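# Ratchet the crate strap until it is held tight

## Task

Pull the strap across the crate tight and work the ratchet so that it keeps the strap taut on its own.

## Robot and tools

Robot: two arms, left_arm (base at about +0.036, +0.427, 0 m, yawed slightly) and right_arm (base at about -0.065, -0.392, 0 m). left_arm carries a five-finger left hand and right_arm a right hand. Cameras: cam_high, cam_low and cam_ratchet, each 896x504 pixels.

Frame: all poses, velocities and offsets use the scene frame. Its origin is at table-top height, halfway between the nominal bases. +z is up, +x points out over the table, and +y points toward left_arm. Arm names do not match image sides.

Hand point: a point that moves with the palm, 0.15 m out from the wrist flange along the fingers. Its +z runs along straight fingers and +y out of the palm. For the right hand +x points across the palm away from the thumb; for the left hand +x points toward the thumb. Straight fingertips reach 0.06-0.07 m past the point. A wrist bracket on the little-finger side can strike things. With the fingers level, the wrist may sit lower than the hand and reach the table first.

Row layout: every row holds 28 numbers in [-1, 1], and both arms are always included. The first 14 are for left_arm and the last 14 for right_arm. Each half is dx, dy, dz, rx, ry, rz, then little, ring, middle, index, thumb_bend, thumb_turn, then force_limit and speed.

Pose numbers (dx to rz) are offsets, not poses. They are measured from that arm's Hand target as it stood when the action or move began, along the scene axes, and the arm turns about the Hand target position. 1.0 means 0.6 m of travel or 180 degrees. rx, ry, rz together form one rotation vector. Every row is counted from that same start, never from the row before. Sending the same offset again moves the arm further. Six zeros re-command the current Hand target. Each control step the commanded orientation is clipped to within 32 degrees of the measured one. A hand often settles short of its Hand target; if so, send the missing distance as an offset.

Hand numbers are absolute targets, not offsets. Fingers: +1 straight, -1 curled. thumb_bend: +1 straight, -1 bent. thumb_turn: +1 beside the palm, -1 in front of it, facing the fingers. With the thumb turned in, the hand grips objects about 0.035-0.065 m thick, or handles down to about 0.025 m. force_limit maps -1..+1 onto roughly 0..10 N at the fingertip (0..15 N for the two thumb motors); a closing motor stops when it reaches that load. speed rises from near zero at -1 to full at +0.48 and stays full above that. To grip gently, close with speed -0.94 or below. There is no 'no change' value: to keep a hand as it is, resend the eight numbers of its last executed row. If none has been sent yet, use hand_measured plus hand_force_limit and hand_speed. A motor starts only when its target changes by at least 0.002. To squeeze harder, raise force_limit and send a target closed further than hand_measured. To loosen, send a target more open than hand_measured.

Tools:
- execute_actions(actions, cameras): actions is a list of actions. Each action is a table of up to 15 rows, one per 1/30 s step; a shorter table keeps its last row to the end. An empty list returns images. cameras: names, ["all"], or [].
- move(target, speed, blend, stop_force, zero, blocking, cameras): drives each hand point along a straight line toward its offset target, given as one 28-number row or a list of up to 15 rows. Every row in a list counts from the same starting Hand targets. speed is in m/s, 0.002 to 3.6, default 0.25; turning is capped at twice that in rad/s. blend, in m, rounds corners in a list. stop_force, 3 to 120 N and shared by both arms, ends an arm's path when its wrist sensor feels that much push against its motion. zero (default true) re-zeroes before the move. blocking=false returns early and cannot be combined with stop_force. Paths do not avoid obstacles. Leave stop_force out when backing away from something you are pressing on. The result adds a 'move:' line: done, off_target, moving, held or fault, plus limits such as paced or held.
- wait(seconds 0-10, cameras): holds the last commands.
- stop(cameras): brakes a running move.
- zoom_image(camera, region [x0, y0, x1, y1]): region in pixels of the latest image, at most 504 by 504.
- show_instructions(): shows the reference pages.
- zero_wrist_force(arm): zeroes that arm's wrist sensor.
- finished_scene(scene): ends the scene for good.

Results: end_effector_position (m), end_effector_quat_wxyz and velocities in the scene frame, and the Hand target that the next offsets count from. Joint positions and joint torques are also given; torque readings include the arm's own weight. hand_measured, hand_stopped_by (moving, target, force, stalled, fault) and hand_load_n list the six motors in row order; a lost grip shows as load falling to about 0. Wrist force and torque are given along the hand's own axes, with a third line showing the peak since the last reading. execute_actions results also list positions at some steps. A MOTOR HOT line warns of overheating.

Avoid: hitting fixed or heavy things; hard presses (about 150 N on any part, or contact torque over 132 N m on the big joints or 24.6 N m on the wrist joints, stops the arm for 10 s); contact between the two arms or their hands; dropping parts or releasing them while they move; overloading fingers; letting anything fall off the table. Arms are stiff, so even a small overshoot into a firm contact can cause a fault. Long holding or stretching heats motors and can stop an arm for 30 s or more. Route paths around an arm's own base.

Each tool is called after "Call:" as name([rows], argument=value, ...), one row to a line, values as JSON.

Reference images:

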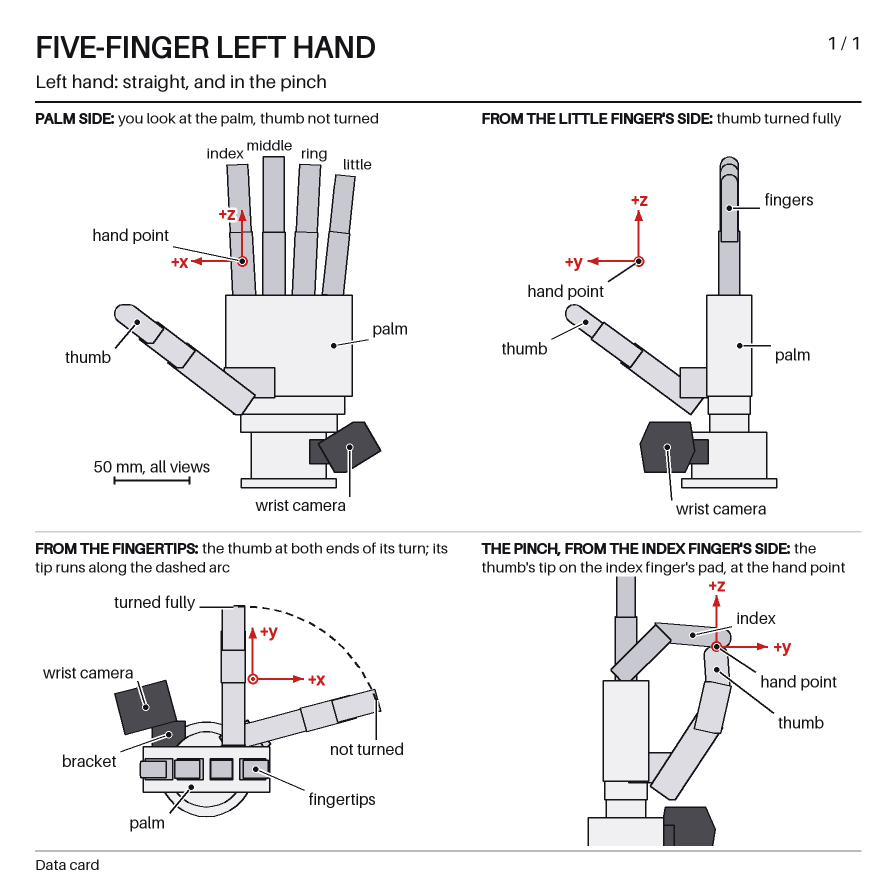

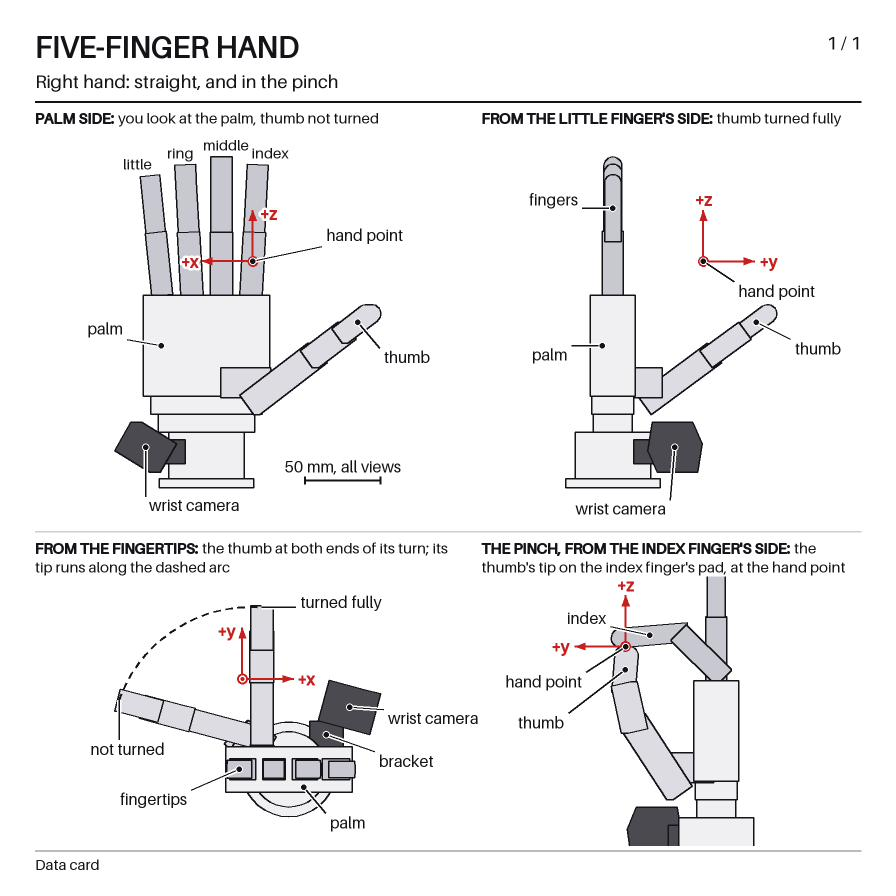

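## Session

Call:
execute_actions(actions=[])

Scene clock: 0.00 s.
left_arm: end_effector_position=(+0.3884, +0.5757, +0.2328) hand_measured=(+1.000, +1.000, +1.000, +1.000, +1.000, +1.000) hand_load_n=(+0.0, +0.0, +0.0, +0.0, +0.0, +0.0) hand_stopped_by=(target, target, target, target, target, target) hand_force_limit=0.00 hand_speed=-0.80 end_effector_quat_wxyz=(+0.270, +0.853, -0.333, +0.299) | right_arm: end_effector_position=(+0.5041, -0.6759, +0.1049) hand_measured=(+1.000, +1.000, +1.000, +1.000, +1.000, +1.000) hand_load_n=(+0.0, +0.0, +0.0, +0.0, +0.0, +0.0) hand_stopped_by=(target, target, target, target, target, target) hand_force_limit=0.00 hand_speed=-0.80 end_effector_quat_wxyz=(+0.673, -0.679, -0.185, -0.229)
Joint positions: left_arm=[4.266 -2.087 -1.665 1.562 -0.98 3.687] | right_arm=[-0.982 -0.252 0.783 2.624 0.888 -0.603]
Joint velocities: within noise
Joint torques (N m): no reading
Wrist force (N): no reading
Wrist torque (N m): no reading
Wrist force, peak (N): no reading
Hand target: left_arm +0.3884, +0.5757, +0.2328; +0.270, +0.853, -0.333, +0.299 | right_arm +0.5041, -0.6759, +0.1049; +0.673, -0.679, -0.185, -0.229

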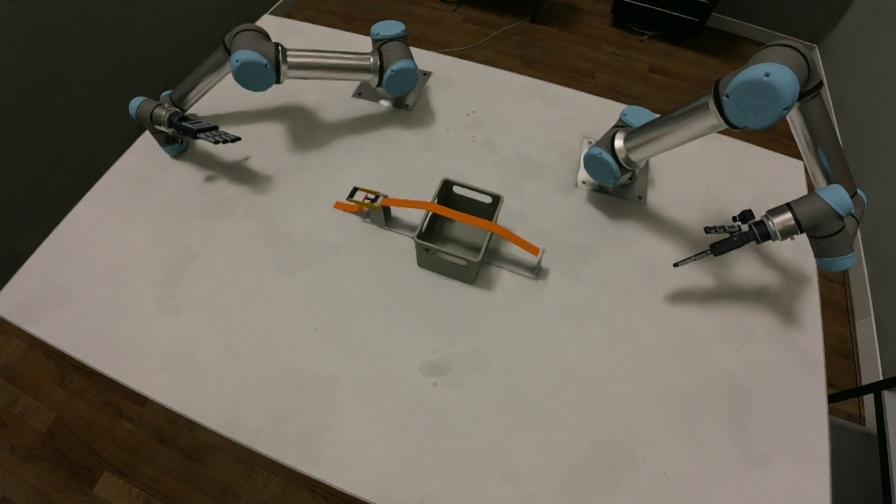

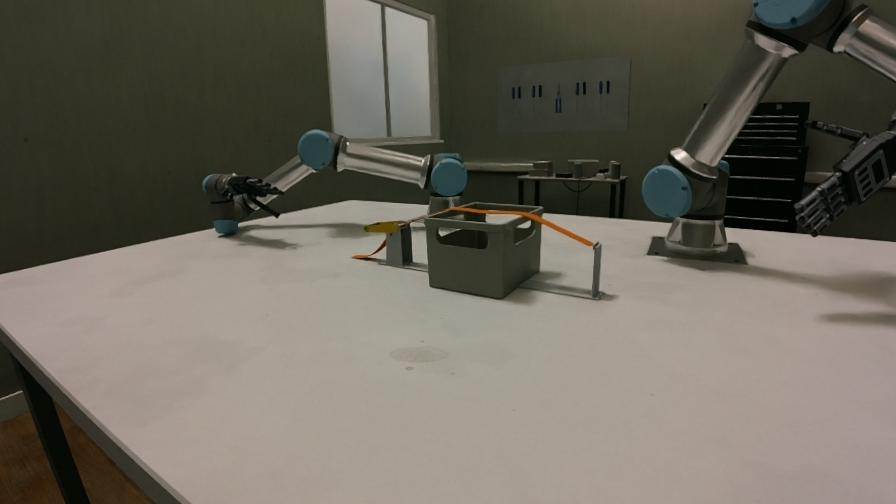

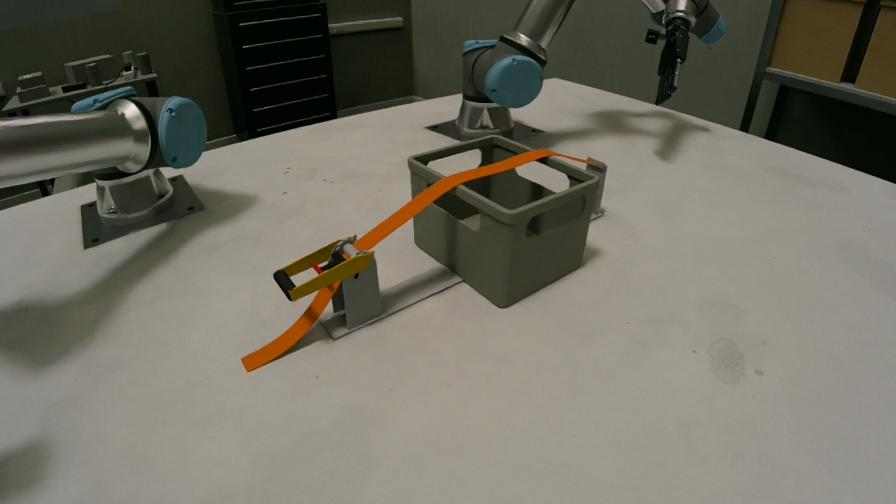

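Call:
zoom_image(camera="cam_ratchet", region=[220, 200, 440, 400])

Call:
zoom_image(camera="cam_high", region=[310, 150, 570, 300])

Call:
zoom_image(camera="cam_low", region=[340, 180, 620, 320])

Scaled by 2.291.

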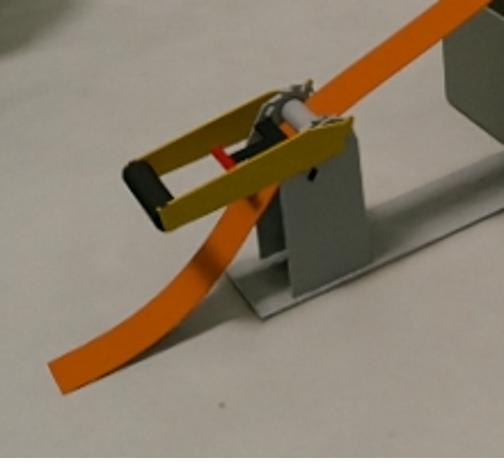

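Scaled by 1.938.

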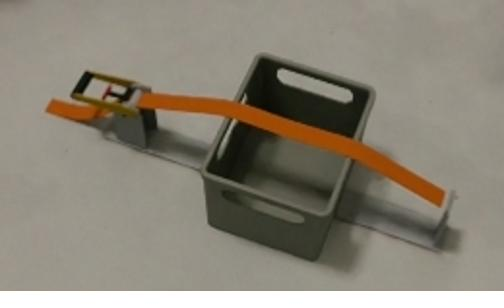

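Scaled by 1.800.

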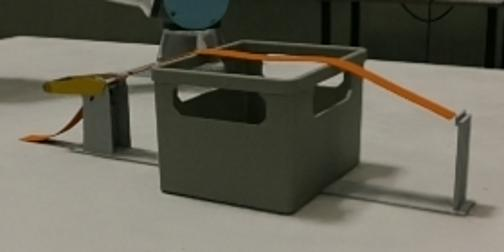

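Call:
zoom_image(camera="cam_ratchet", region=[265, 225, 395, 345])

Call:
zoom_image(camera="cam_ratchet", region=[380, 120, 640, 320])

Call:
zoom_image(camera="cam_high", region=[325, 175, 415, 245])

Call:
zoom_image(camera="cam_low", region=[345, 200, 445, 280])

Scaled by 3.877.

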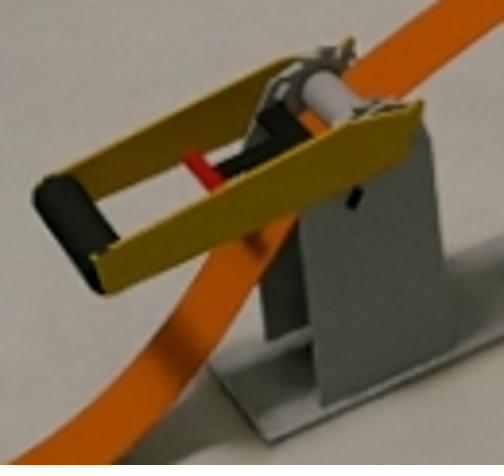

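Scaled by 1.938.

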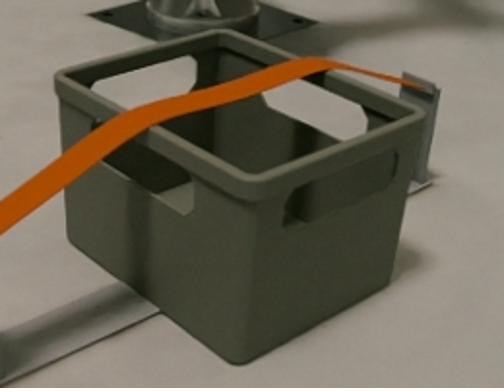

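Scaled by 5.600.

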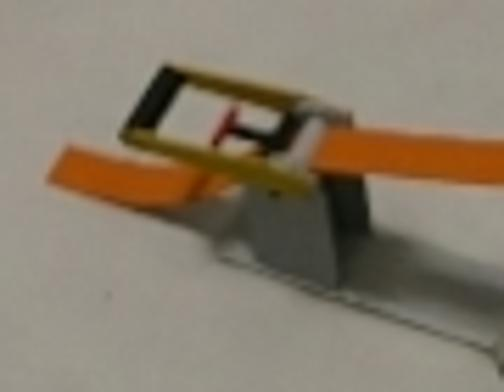

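Scaled by 5.040.

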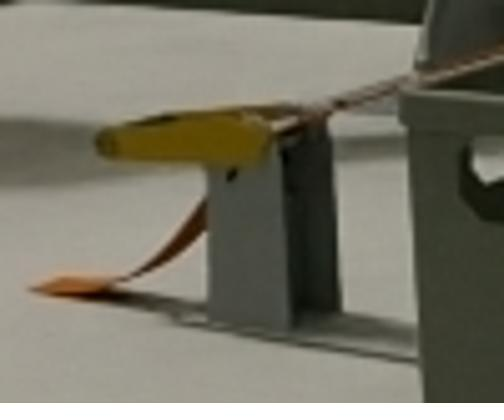

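Call:
move(target=[0,0,0,0,0,0,1,1,1,1,1,1,0,-0.8,-0.34,0.46,0.41,0,0,0,1,1,1,1,1,1,0,-0.8], speed=0.3, cameras=["all"])

Scene clock: 12.17 s.
left_arm: end_effector_position=(+0.3884, +0.5757, +0.2328) hand_measured=(+1.000, +1.000, +1.000, +1.000, +1.000, +1.000) hand_load_n=(+0.0, +0.0, +0.0, +0.0, -0.5, +0.0) hand_stopped_by=(target, target, target, target, target, target) hand_force_limit=0.00 hand_speed=-0.80 end_effector_quat_wxyz=(+0.270, +0.853, -0.333, +0.299) | right_arm: end_effector_position=(+0.3001, -0.4001, +0.3508) hand_measured=(+1.000, +1.000, +1.000, +1.000, +1.000, +1.000) hand_load_n=(+0.0, +0.0, +0.0, +0.0, +0.0, -0.5) hand_stopped_by=(target, target, target, target, target, target) hand_force_limit=0.00 hand_speed=-0.80 end_effector_quat_wxyz=(+0.673, -0.679, -0.185, -0.229)
Joint positions: left_arm=[4.266 -2.087 -1.665 1.562 -0.98 3.687] | right_arm=[-0.996 -1.311 2.027 2.438 0.901 -0.603]
Joint torques (N m): left_arm=[-1.26 36.03 15.01 -3.16 0.78 0] | right_arm=[8.79 -36.37 -16.43 0.54 0.61 -2.89]
Wrist force (N): left_arm=[-0.1 -0.1 0.1] | right_arm=[0.4 0.3 0.1]
Wrist torque (N m): left_arm=[-0.03 0.01 0.01] | right_arm=[0.05 -0.15 0.14]
Wrist force, peak (N): left_arm=[-0.7 -0.1 0.4] | right_arm=[0.0 2.0 -1.3]
Hand target: left_arm +0.3884, +0.5757, +0.2328; +0.270, +0.853, -0.333, +0.299 | right_arm +0.3001, -0.3999, +0.3509; +0.673, -0.679, -0.185, -0.229
Off the commanded pose: left_arm 0.000 m, 0 deg | right_arm 0.000 m, 0 deg.
move: done

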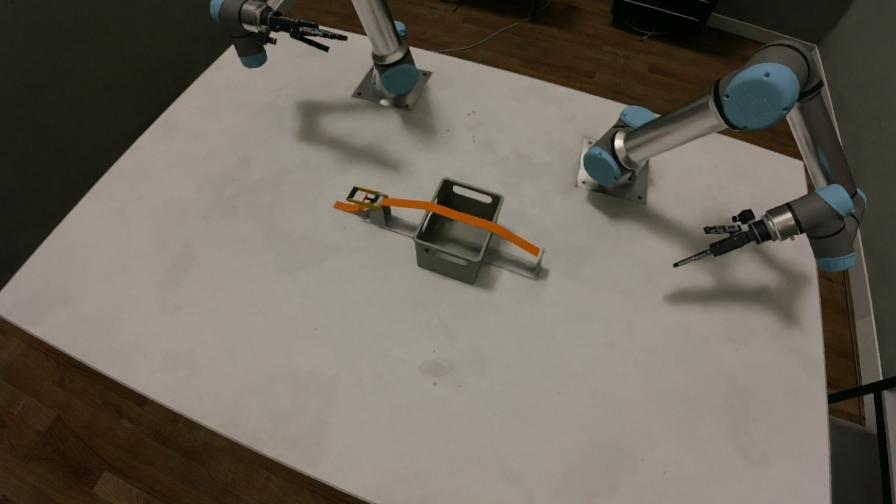

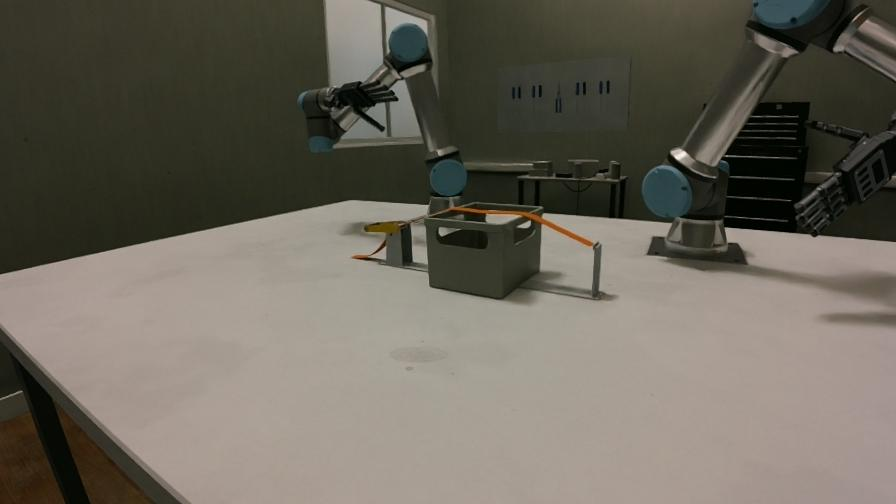

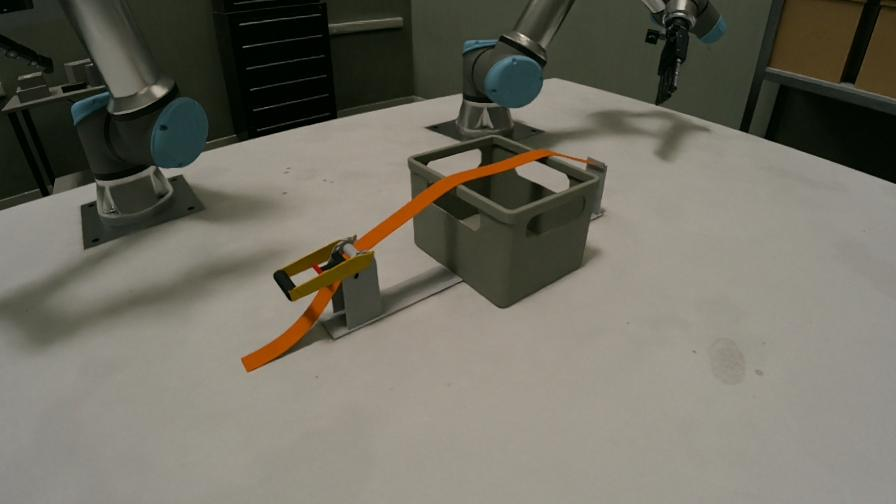

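Call:
move(target=[0,0,0,0,0,0,1,1,1,1,1,1,0,-0.8,0.333,0,-0.1667,0,0,0,1,1,1,1,1,1,0,-0.8], speed=0.3, cameras=["all"])

Scene clock: 13.87 s.
left_arm: end_effector_position=(+0.3884, +0.5757, +0.2328) hand_measured=(+1.000, +1.000, +1.000, +1.000, +1.000, +1.000) hand_load_n=(+0.0, +0.0, +0.0, +0.0, +0.0, +0.0) hand_stopped_by=(target, target, target, target, target, target) hand_force_limit=0.00 hand_speed=-0.80 end_effector_quat_wxyz=(+0.270, +0.853, -0.333, +0.299) | right_arm: end_effector_position=(+0.4999, -0.3999, +0.2509) hand_measured=(+1.000, +1.000, +1.000, +1.000, +1.000, +1.000) hand_load_n=(+0.0, +0.0, +0.0, +0.0, +0.0, +0.0) hand_stopped_by=(target, target, target, target, target, target) hand_force_limit=0.00 hand_speed=-0.80 end_effector_quat_wxyz=(+0.673, -0.679, -0.185, -0.229)
Joint positions: left_arm=[4.266 -2.087 -1.665 1.562 -0.98 3.687] | right_arm=[-0.7 -0.826 1.548 2.437 0.606 -0.609]
Joint torques (N m): left_arm=[-1.36 36.21 15.37 -2.89 0.99 0.01] | right_arm=[-2.27 -34.93 -17.97 -0.4 0.79 2.47]
Wrist force (N): left_arm=[-0.2 -0.3 0.0] | right_arm=[0.5 0.0 0.0]
Wrist torque (N m): left_arm=[-0.05 0.02 0.01] | right_arm=[-0.01 -0.13 0.12]
Wrist force, peak (N): left_arm=[-0.5 -0.5 0.6] | right_arm=[1.4 2.1 0.2]
Hand target: left_arm +0.3884, +0.5757, +0.2328; +0.270, +0.853, -0.333, +0.299 | right_arm +0.4999, -0.3999, +0.2509; +0.673, -0.679, -0.185, -0.229
Off the commanded pose: left_arm 0.000 m, 0 deg | right_arm 0.000 m, 0 deg.
move: done

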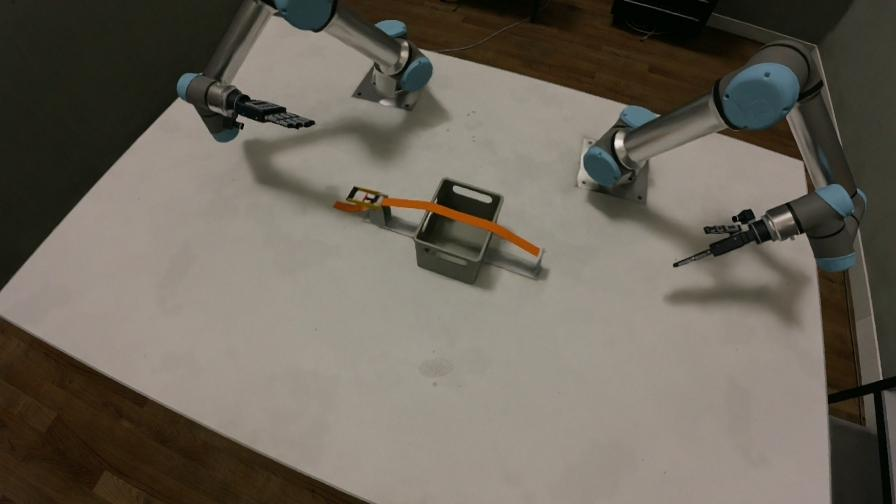

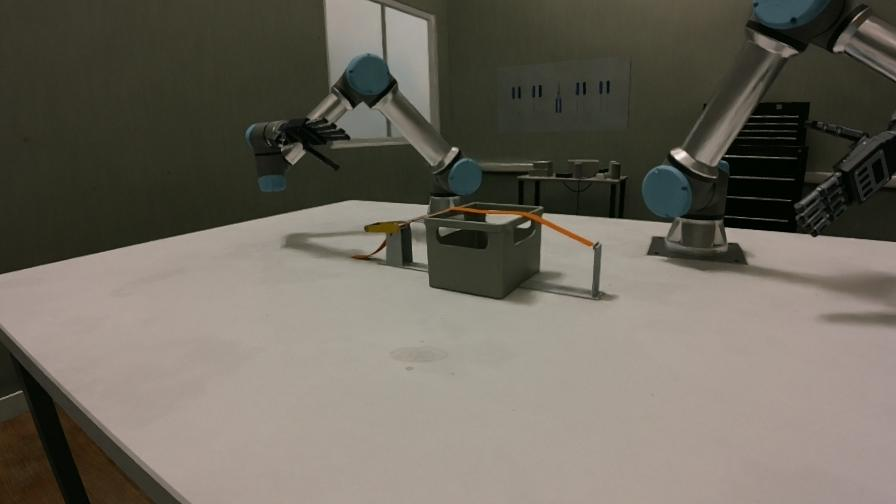

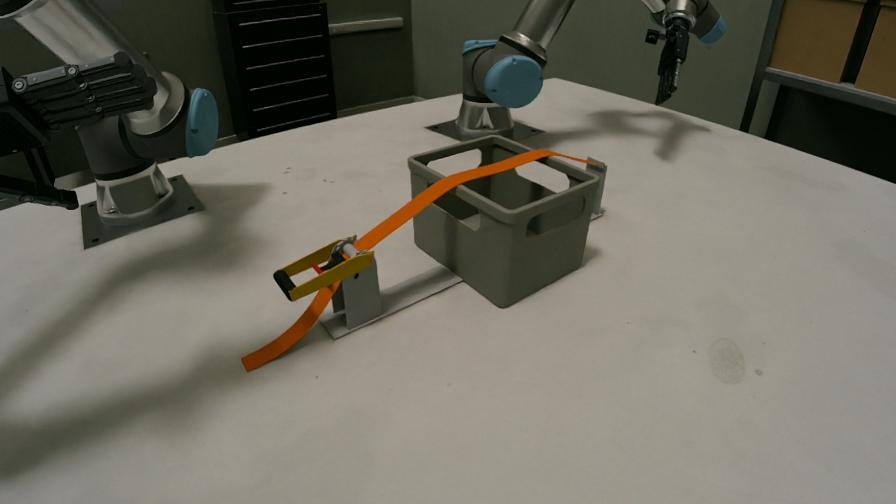

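Call:
move(target=[0,0,0,0,0,0,1,1,1,1,1,1,0,-0.8,0,0,0.05,-0.5,0,0,1,1,1,1,1,1,0,-0.8], speed=0.5, cameras=["all"])

Scene clock: 47.53 s.
left_arm: end_effector_position=(+0.3884, +0.5757, +0.2328) hand_measured=(+1.000, +1.000, +1.000, +1.000, +1.000, +1.000) hand_load_n=(+0.0, +0.0, +0.0, +0.0, +0.0, +0.0) hand_stopped_by=(target, target, target, target, target, target) hand_force_limit=0.00 hand_speed=-0.80 end_effector_quat_wxyz=(+0.270, +0.853, -0.333, +0.299) | right_arm: end_effector_position=(+0.5000, -0.3999, +0.2808) hand_measured=(+1.000, +1.000, +1.000, +1.000, +1.000, +1.000) hand_load_n=(+0.0, +0.0, +0.0, +0.0, +0.0, +0.0) hand_stopped_by=(target, target, target, target, target, target) hand_force_limit=0.00 hand_speed=-0.80 end_effector_quat_wxyz=(+0.004, +0.956, +0.293, +0.031)
Joint positions: left_arm=[4.266 -2.087 -1.665 1.562 -0.98 3.687] | right_arm=[-0.174 -0.984 0.933 1.562 1.552 0.834]
Joint torques (N m): left_arm=[-1.76 36.59 14.84 -3.1 1.03 -0.03] | right_arm=[1.38 -51.9 -5.22 2.94 1.88 -2.18]
Wrist force (N): left_arm=[-0.4 0.2 0.3] | right_arm=[0.2 -1.1 -1.0]
Wrist torque (N m): left_arm=[0.02 0.06 -0.02] | right_arm=[0.07 -0.03 -0.04]
Wrist force, peak (N): left_arm=[-0.7 -0.3 0.3] | right_arm=[0.8 -1.5 -1.1]
Hand target: left_arm +0.3884, +0.5757, +0.2328; +0.270, +0.853, -0.333, +0.299 | right_arm +0.4999, -0.3999, +0.2809; +0.004, +0.956, +0.293, +0.031
Off the commanded pose: left_arm 0.000 m, 0 deg | right_arm 0.000 m, 0 deg.
move: done

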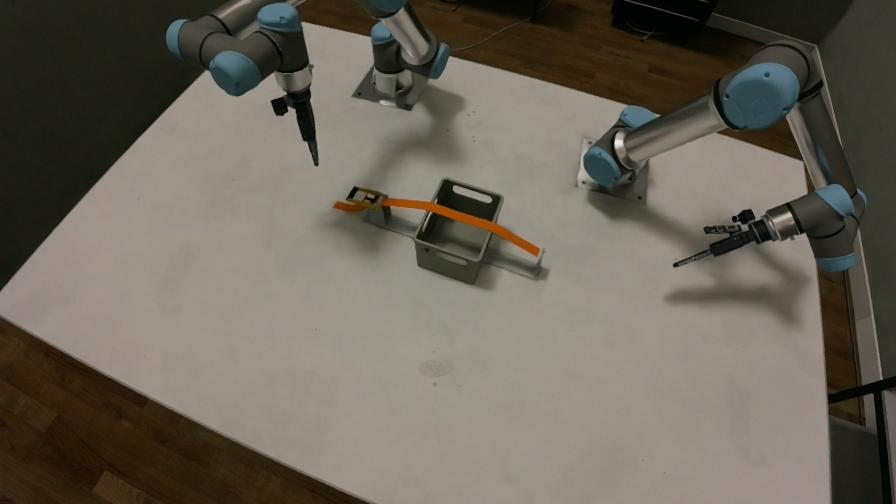

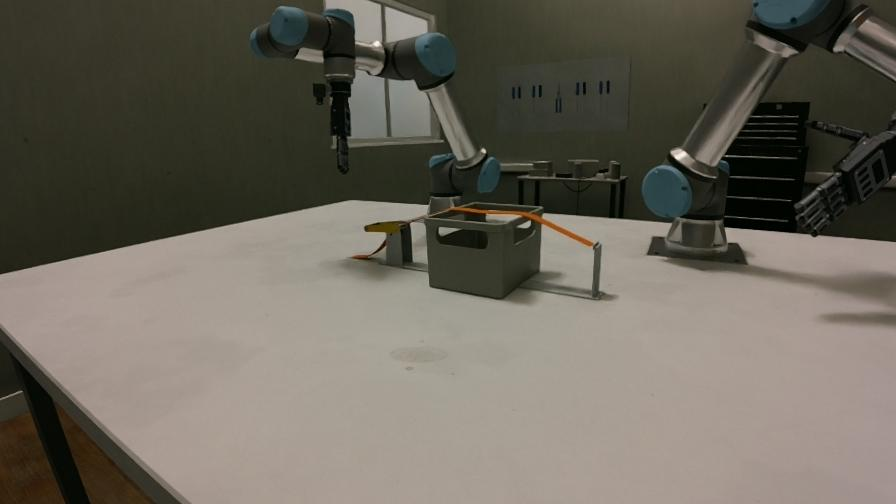

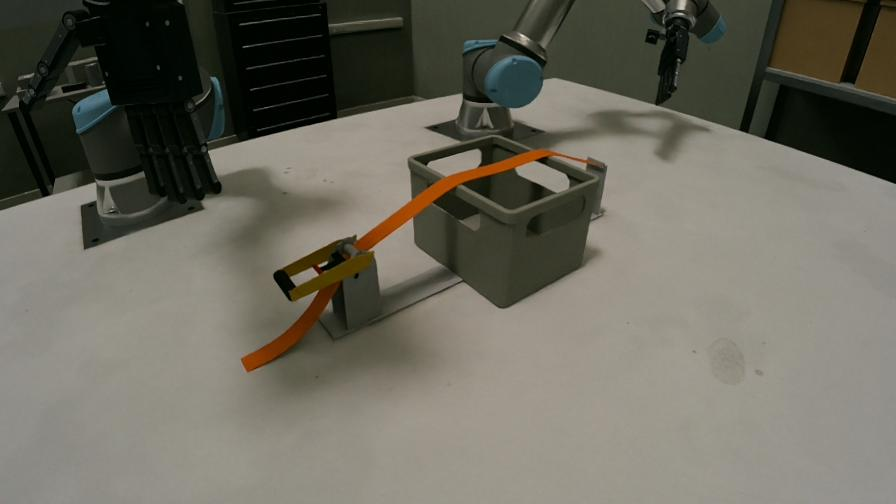

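Call:
move(target=[0,0,0,0,0,0,1,1,1,1,1,1,0,-0.8,0.025,0.033,0,-0.0263,0.0034,0.8102,1,1,1,1,1,1,0,-0.8], speed=0.5, cameras=["all"])

Scene clock: 51.30 s.
left_arm: end_effector_position=(+0.3884, +0.5757, +0.2328) hand_measured=(+1.000, +1.000, +1.000, +1.000, +1.000, +1.000) hand_load_n=(+0.0, +0.0, +0.0, +0.0, +0.0, +0.0) hand_stopped_by=(target, target, target, target, target, target) hand_force_limit=0.00 hand_speed=-0.80 end_effector_quat_wxyz=(+0.270, +0.853, -0.333, +0.299) | right_arm: end_effector_position=(+0.5150, -0.3802, +0.2808) hand_measured=(+1.000, +1.000, +1.000, +1.000, +1.000, +1.000) hand_load_n=(+0.0, +0.0, +0.0, +0.0, +0.0, +0.0) hand_stopped_by=(target, target, target, target, target, target) hand_force_limit=0.00 hand_speed=-0.80 end_effector_quat_wxyz=(+0.000, +0.000, +1.000, +0.000)
Joint positions: left_arm=[4.266 -2.087 -1.665 1.562 -0.98 3.687] | right_arm=[-0.363 -0.962 0.912 1.622 1.57 -1.902]
Joint torques (N m): left_arm=[-1.8 36.62 14.36 -3.24 0.82 -0.02] | right_arm=[9.33 -53.71 -5.75 0.76 -1.73 -1.98]
Wrist force (N): left_arm=[-0.7 -0.1 0.1] | right_arm=[0.9 -1.2 -0.4]
Wrist torque (N m): left_arm=[-0.03 0.10 -0.04] | right_arm=[0.04 -0.15 -0.06]
Wrist force, peak (N): left_arm=[-0.3 0.7 -0.2] | right_arm=[0.0 -1.3 -1.3]
Hand target: left_arm +0.3884, +0.5757, +0.2328; +0.270, +0.853, -0.333, +0.299 | right_arm +0.5149, -0.3801, +0.2809; +0.000, +0.000, +1.000, +0.000
Off the commanded pose: left_arm 0.000 m, 0 deg | right_arm 0.000 m, 0 deg.
move: done

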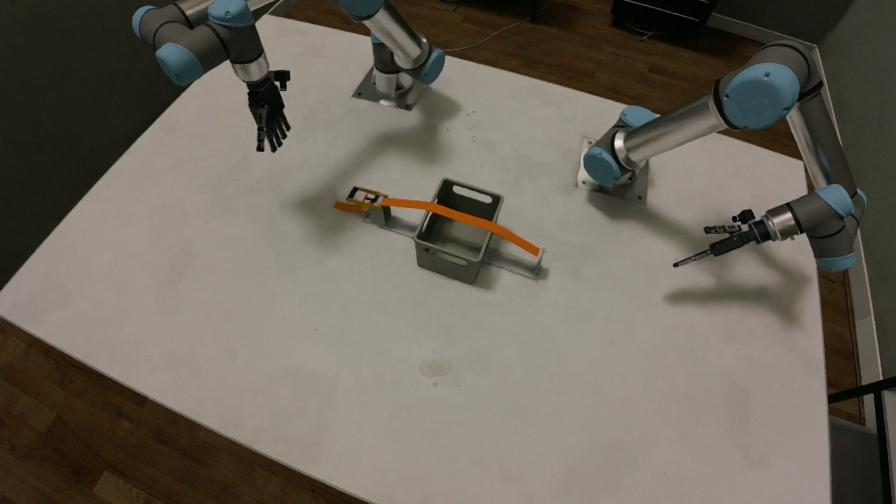

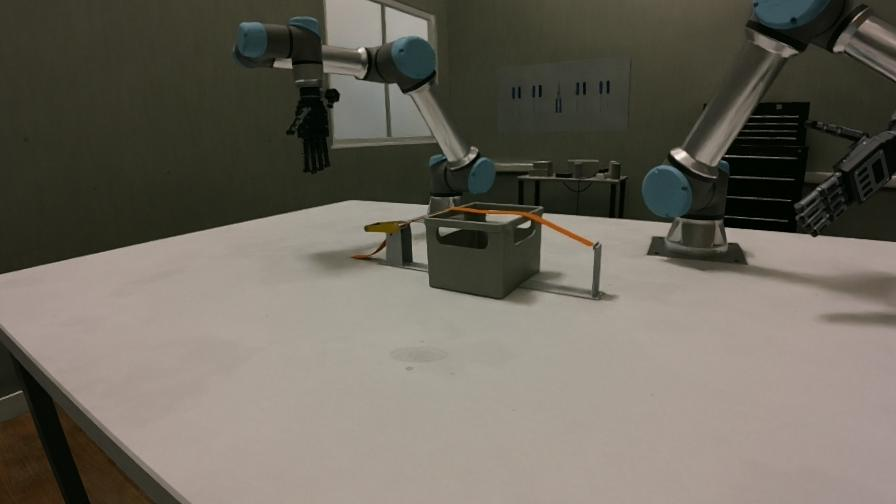

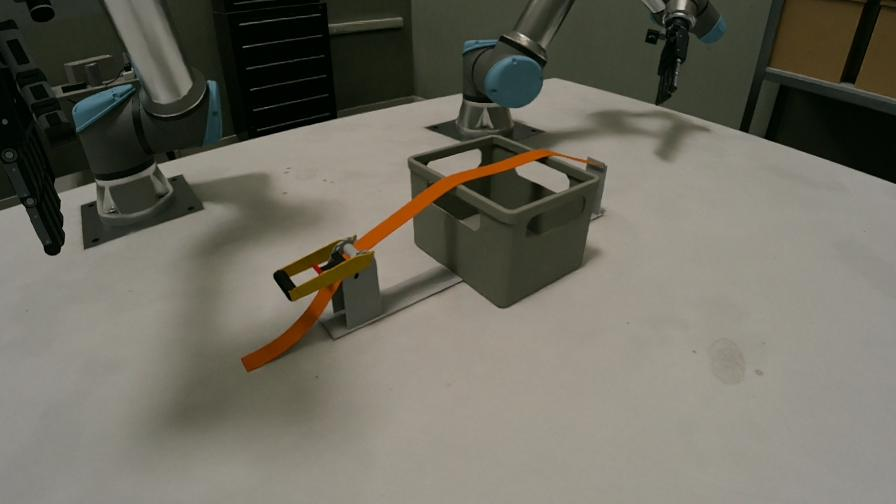

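Call:
zoom_image(camera="cam_high", region=[230, 50, 320, 160])

Call:
zoom_image(camera="cam_low", region=[270, 70, 350, 190])

Call:
zoom_image(camera="cam_ratchet", region=[0, 0, 220, 260])

Scaled by 4.582.

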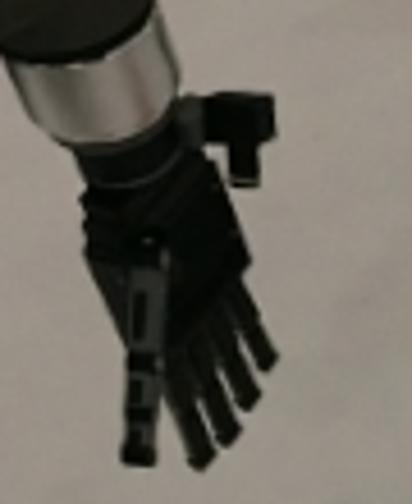

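Scaled by 4.200.

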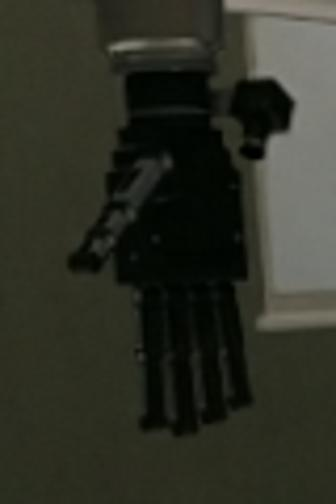

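Scaled by 1.938.

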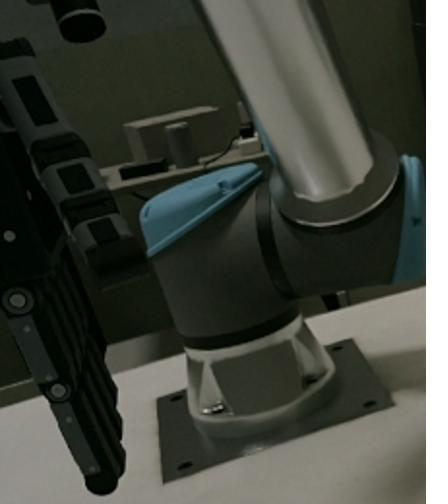

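Call:
move(target=[0,0,0,0,0,0,1,1,1,1,1,1,0,-0.8,-0.02,0.2167,-0.1517,0,0,0,0,0,0,0,1,1,0,0], speed=0.2, cameras=["all"])

Scene clock: 56.83 s.
left_arm: end_effector_position=(+0.3884, +0.5757, +0.2328) hand_measured=(+1.000, +1.000, +1.000, +1.000, +1.000, +1.000) hand_load_n=(+0.0, +0.0, +0.0, +0.0, +0.0, +0.0) hand_stopped_by=(target, target, target, target, target, target) hand_force_limit=0.00 hand_speed=-0.80 end_effector_quat_wxyz=(+0.270, +0.853, -0.333, +0.299) | right_arm: end_effector_position=(+0.5029, -0.2502, +0.1897) hand_measured=(+0.000, +0.000, +0.000, +0.000, +1.000, +1.000) hand_load_n=(+0.0, +0.0, +0.0, +0.0, +0.0, +0.0) hand_stopped_by=(target, target, target, target, target, target) hand_force_limit=0.00 hand_speed=0.00 end_effector_quat_wxyz=(+0.000, +0.000, +1.000, +0.000)
Joint positions: left_arm=[4.266 -2.087 -1.665 1.562 -0.98 3.687] | right_arm=[-0.128 -0.968 1.154 1.385 1.57 -1.667]
Joint torques (N m): left_arm=[-1.99 37.07 15.19 -2.87 1.04 0.01] | right_arm=[2.27 -53.02 -31.02 2.15 2.09 -2.02]
Wrist force (N): left_arm=[-0.4 -0.1 0.1] | right_arm=[0.3 -1.0 -1.0]
Wrist torque (N m): left_arm=[-0.03 0.06 -0.03] | right_arm=[0.13 -0.04 0.01]
Wrist force, peak (N): left_arm=[-0.8 -0.2 0.4] | right_arm=[0.8 -2.5 -1.5]
Hand target: left_arm +0.3884, +0.5757, +0.2328; +0.270, +0.853, -0.333, +0.299 | right_arm +0.5029, -0.2501, +0.1898; +0.000, +0.000, +1.000, +0.000
Off the commanded pose: left_arm 0.000 m, 0 deg | right_arm 0.000 m, 0 deg.
move: done

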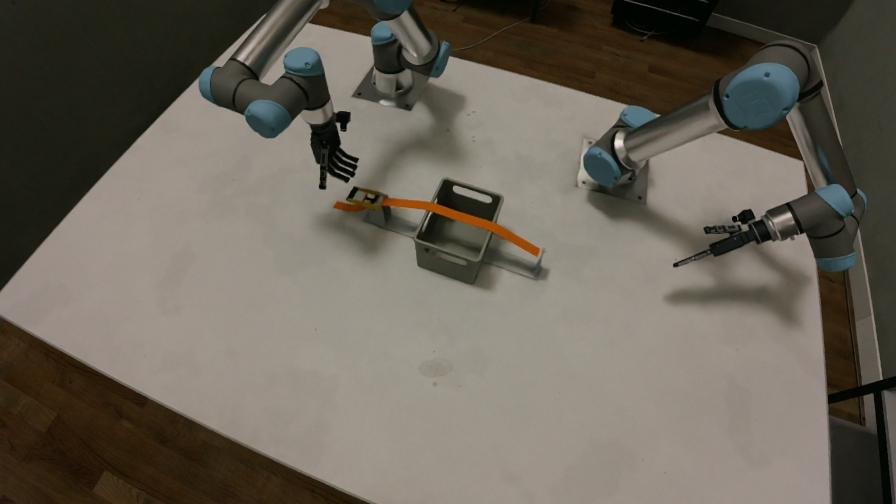

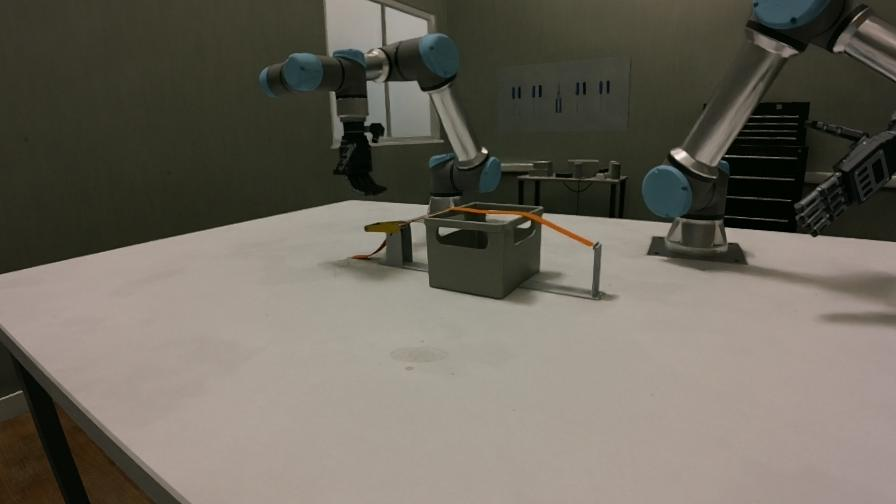

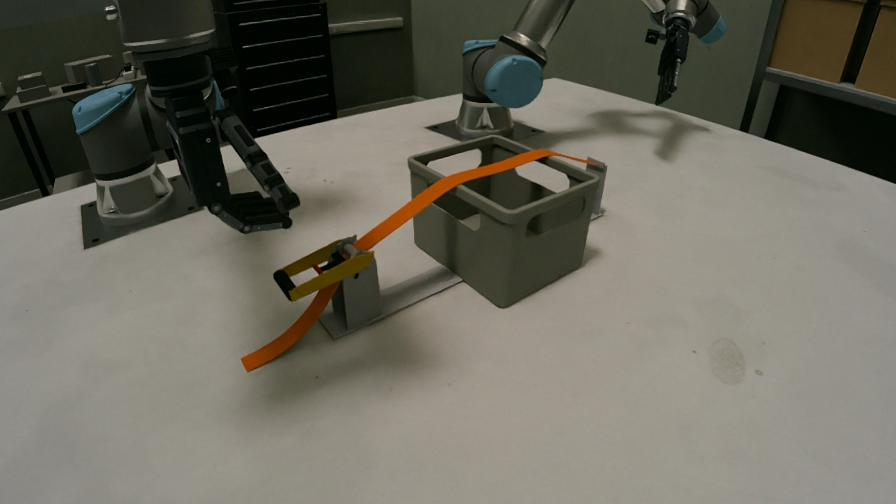

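Call:
zoom_image(camera="cam_ratchet", region=[170, 120, 390, 320])

Call:
zoom_image(camera="cam_high", region=[290, 100, 400, 220])

Call:
zoom_image(camera="cam_low", region=[320, 130, 440, 280])

Scaled by 2.291.

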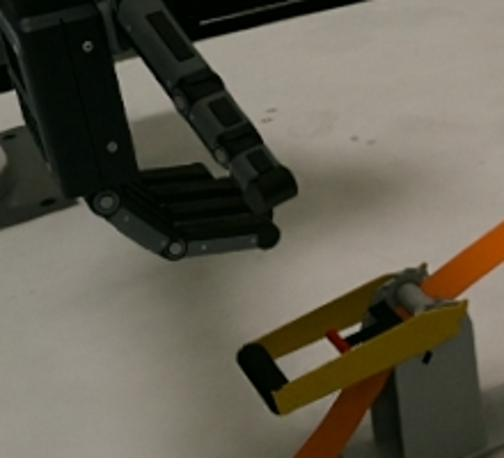

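Scaled by 4.200.

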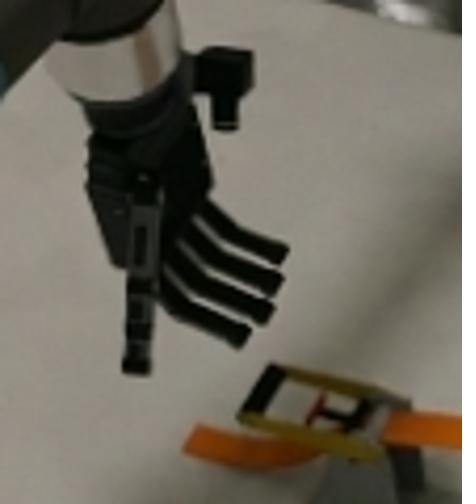

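Scaled by 3.360.

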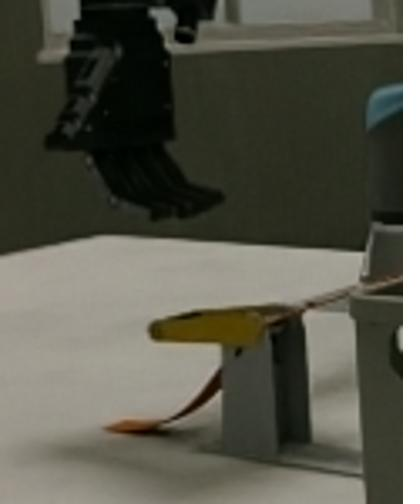

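Call:
move(target=[0,0,0,0,0,0,1,1,1,1,1,1,0,-0.8,-0.005,-0.075,-0.125,0,0,0,0,0,0,0,1,1,0,0], speed=0.2, cameras=["all"])

Call:
zoom_image(camera="cam_ratchet", region=[170, 170, 390, 370])

Call:
zoom_image(camera="cam_high", region=[290, 110, 400, 230])

Call:
zoom_image(camera="cam_low", region=[320, 150, 440, 280])

Scene clock: 60.30 s.
left_arm: end_effector_position=(+0.3884, +0.5757, +0.2328) hand_measured=(+1.000, +1.000, +1.000, +1.000, +1.000, +1.000) hand_load_n=(+0.0, +0.0, +0.0, +0.0, +0.0, +0.0) hand_stopped_by=(target, target, target, target, target, target) hand_force_limit=0.00 hand_speed=-0.80 end_effector_quat_wxyz=(+0.270, +0.853, -0.333, +0.299) | right_arm: end_effector_position=(+0.4999, -0.2951, +0.1148) hand_measured=(+0.000, +0.000, +0.000, +0.000, +1.000, +1.000) hand_load_n=(+0.0, +0.0, +0.5, +0.0, -0.5, +0.0) hand_stopped_by=(target, target, target, target, target, target) hand_force_limit=0.00 hand_speed=0.00 end_effector_quat_wxyz=(+0.000, +0.000, +1.000, +0.000)
Joint positions: left_arm=[4.266 -2.087 -1.665 1.562 -0.98 3.687] | right_arm=[-0.214 -0.937 1.302 1.207 1.57 -1.753]
Joint torques (N m): left_arm=[-0.93 35.81 14.97 -2.85 1.34 0.11] | right_arm=[5.31 -52.64 -27.22 1.25 -2.2 2.28]
Wrist force (N): left_arm=[-0.4 0.1 -0.1] | right_arm=[0.6 -1.4 -0.6]
Wrist torque (N m): left_arm=[0.00 0.06 -0.02] | right_arm=[0.03 -0.08 -0.06]
Wrist force, peak (N): left_arm=[-0.6 0.0 0.3] | right_arm=[0.6 -0.2 -2.8]
Hand target: left_arm +0.3884, +0.5757, +0.2328; +0.270, +0.853, -0.333, +0.299 | right_arm +0.4999, -0.2951, +0.1148; +0.000, +0.000, +1.000, +0.000
Off the commanded pose: left_arm 0.000 m, 0 deg | right_arm 0.000 m, 0 deg.
move: done

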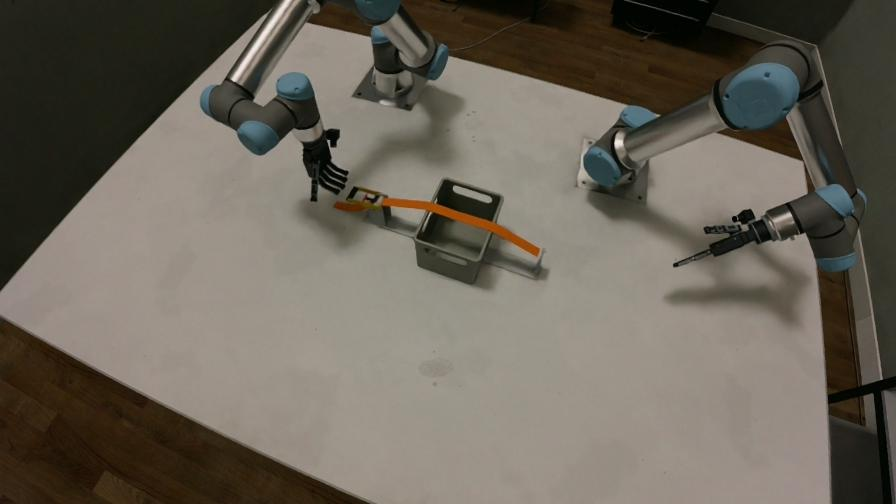

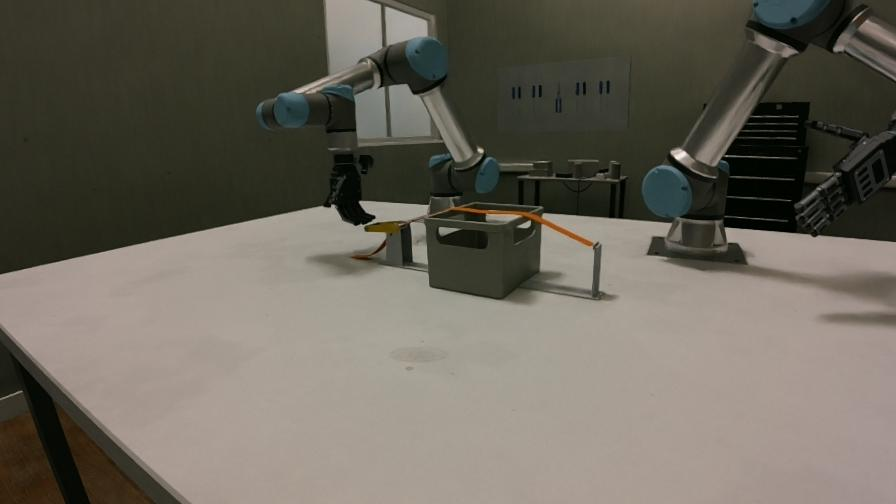

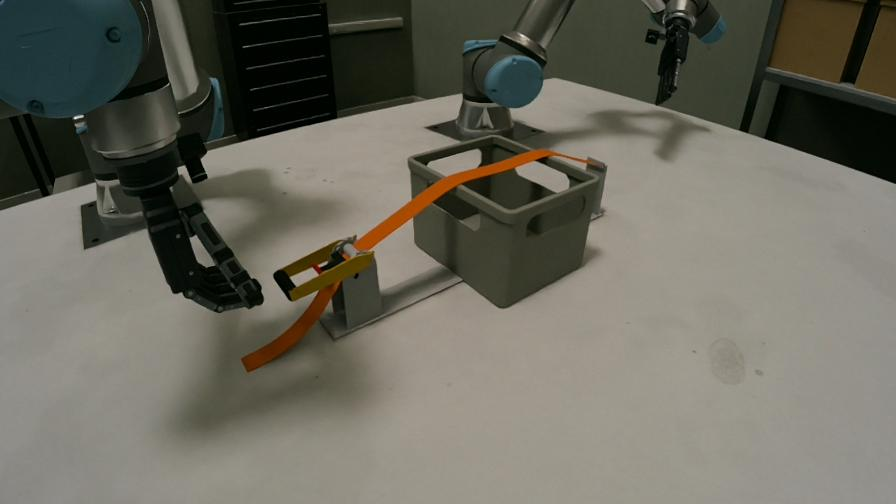

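Scaled by 2.291.

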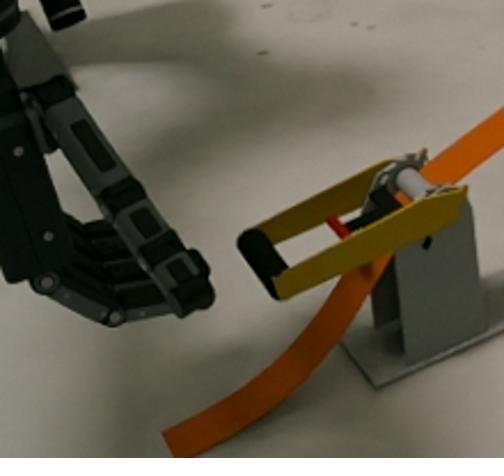

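Scaled by 4.200.

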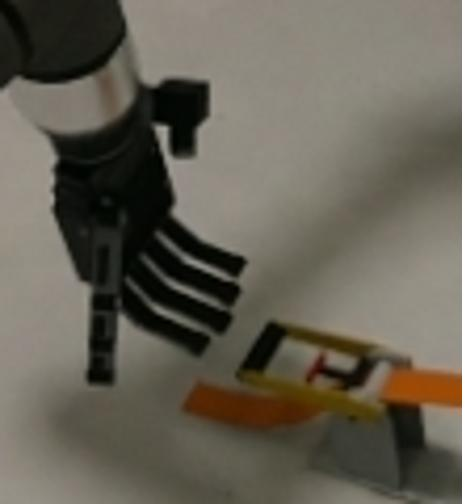

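Scaled by 3.877.

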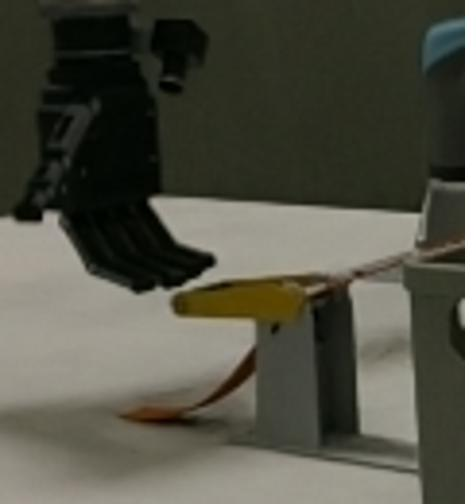

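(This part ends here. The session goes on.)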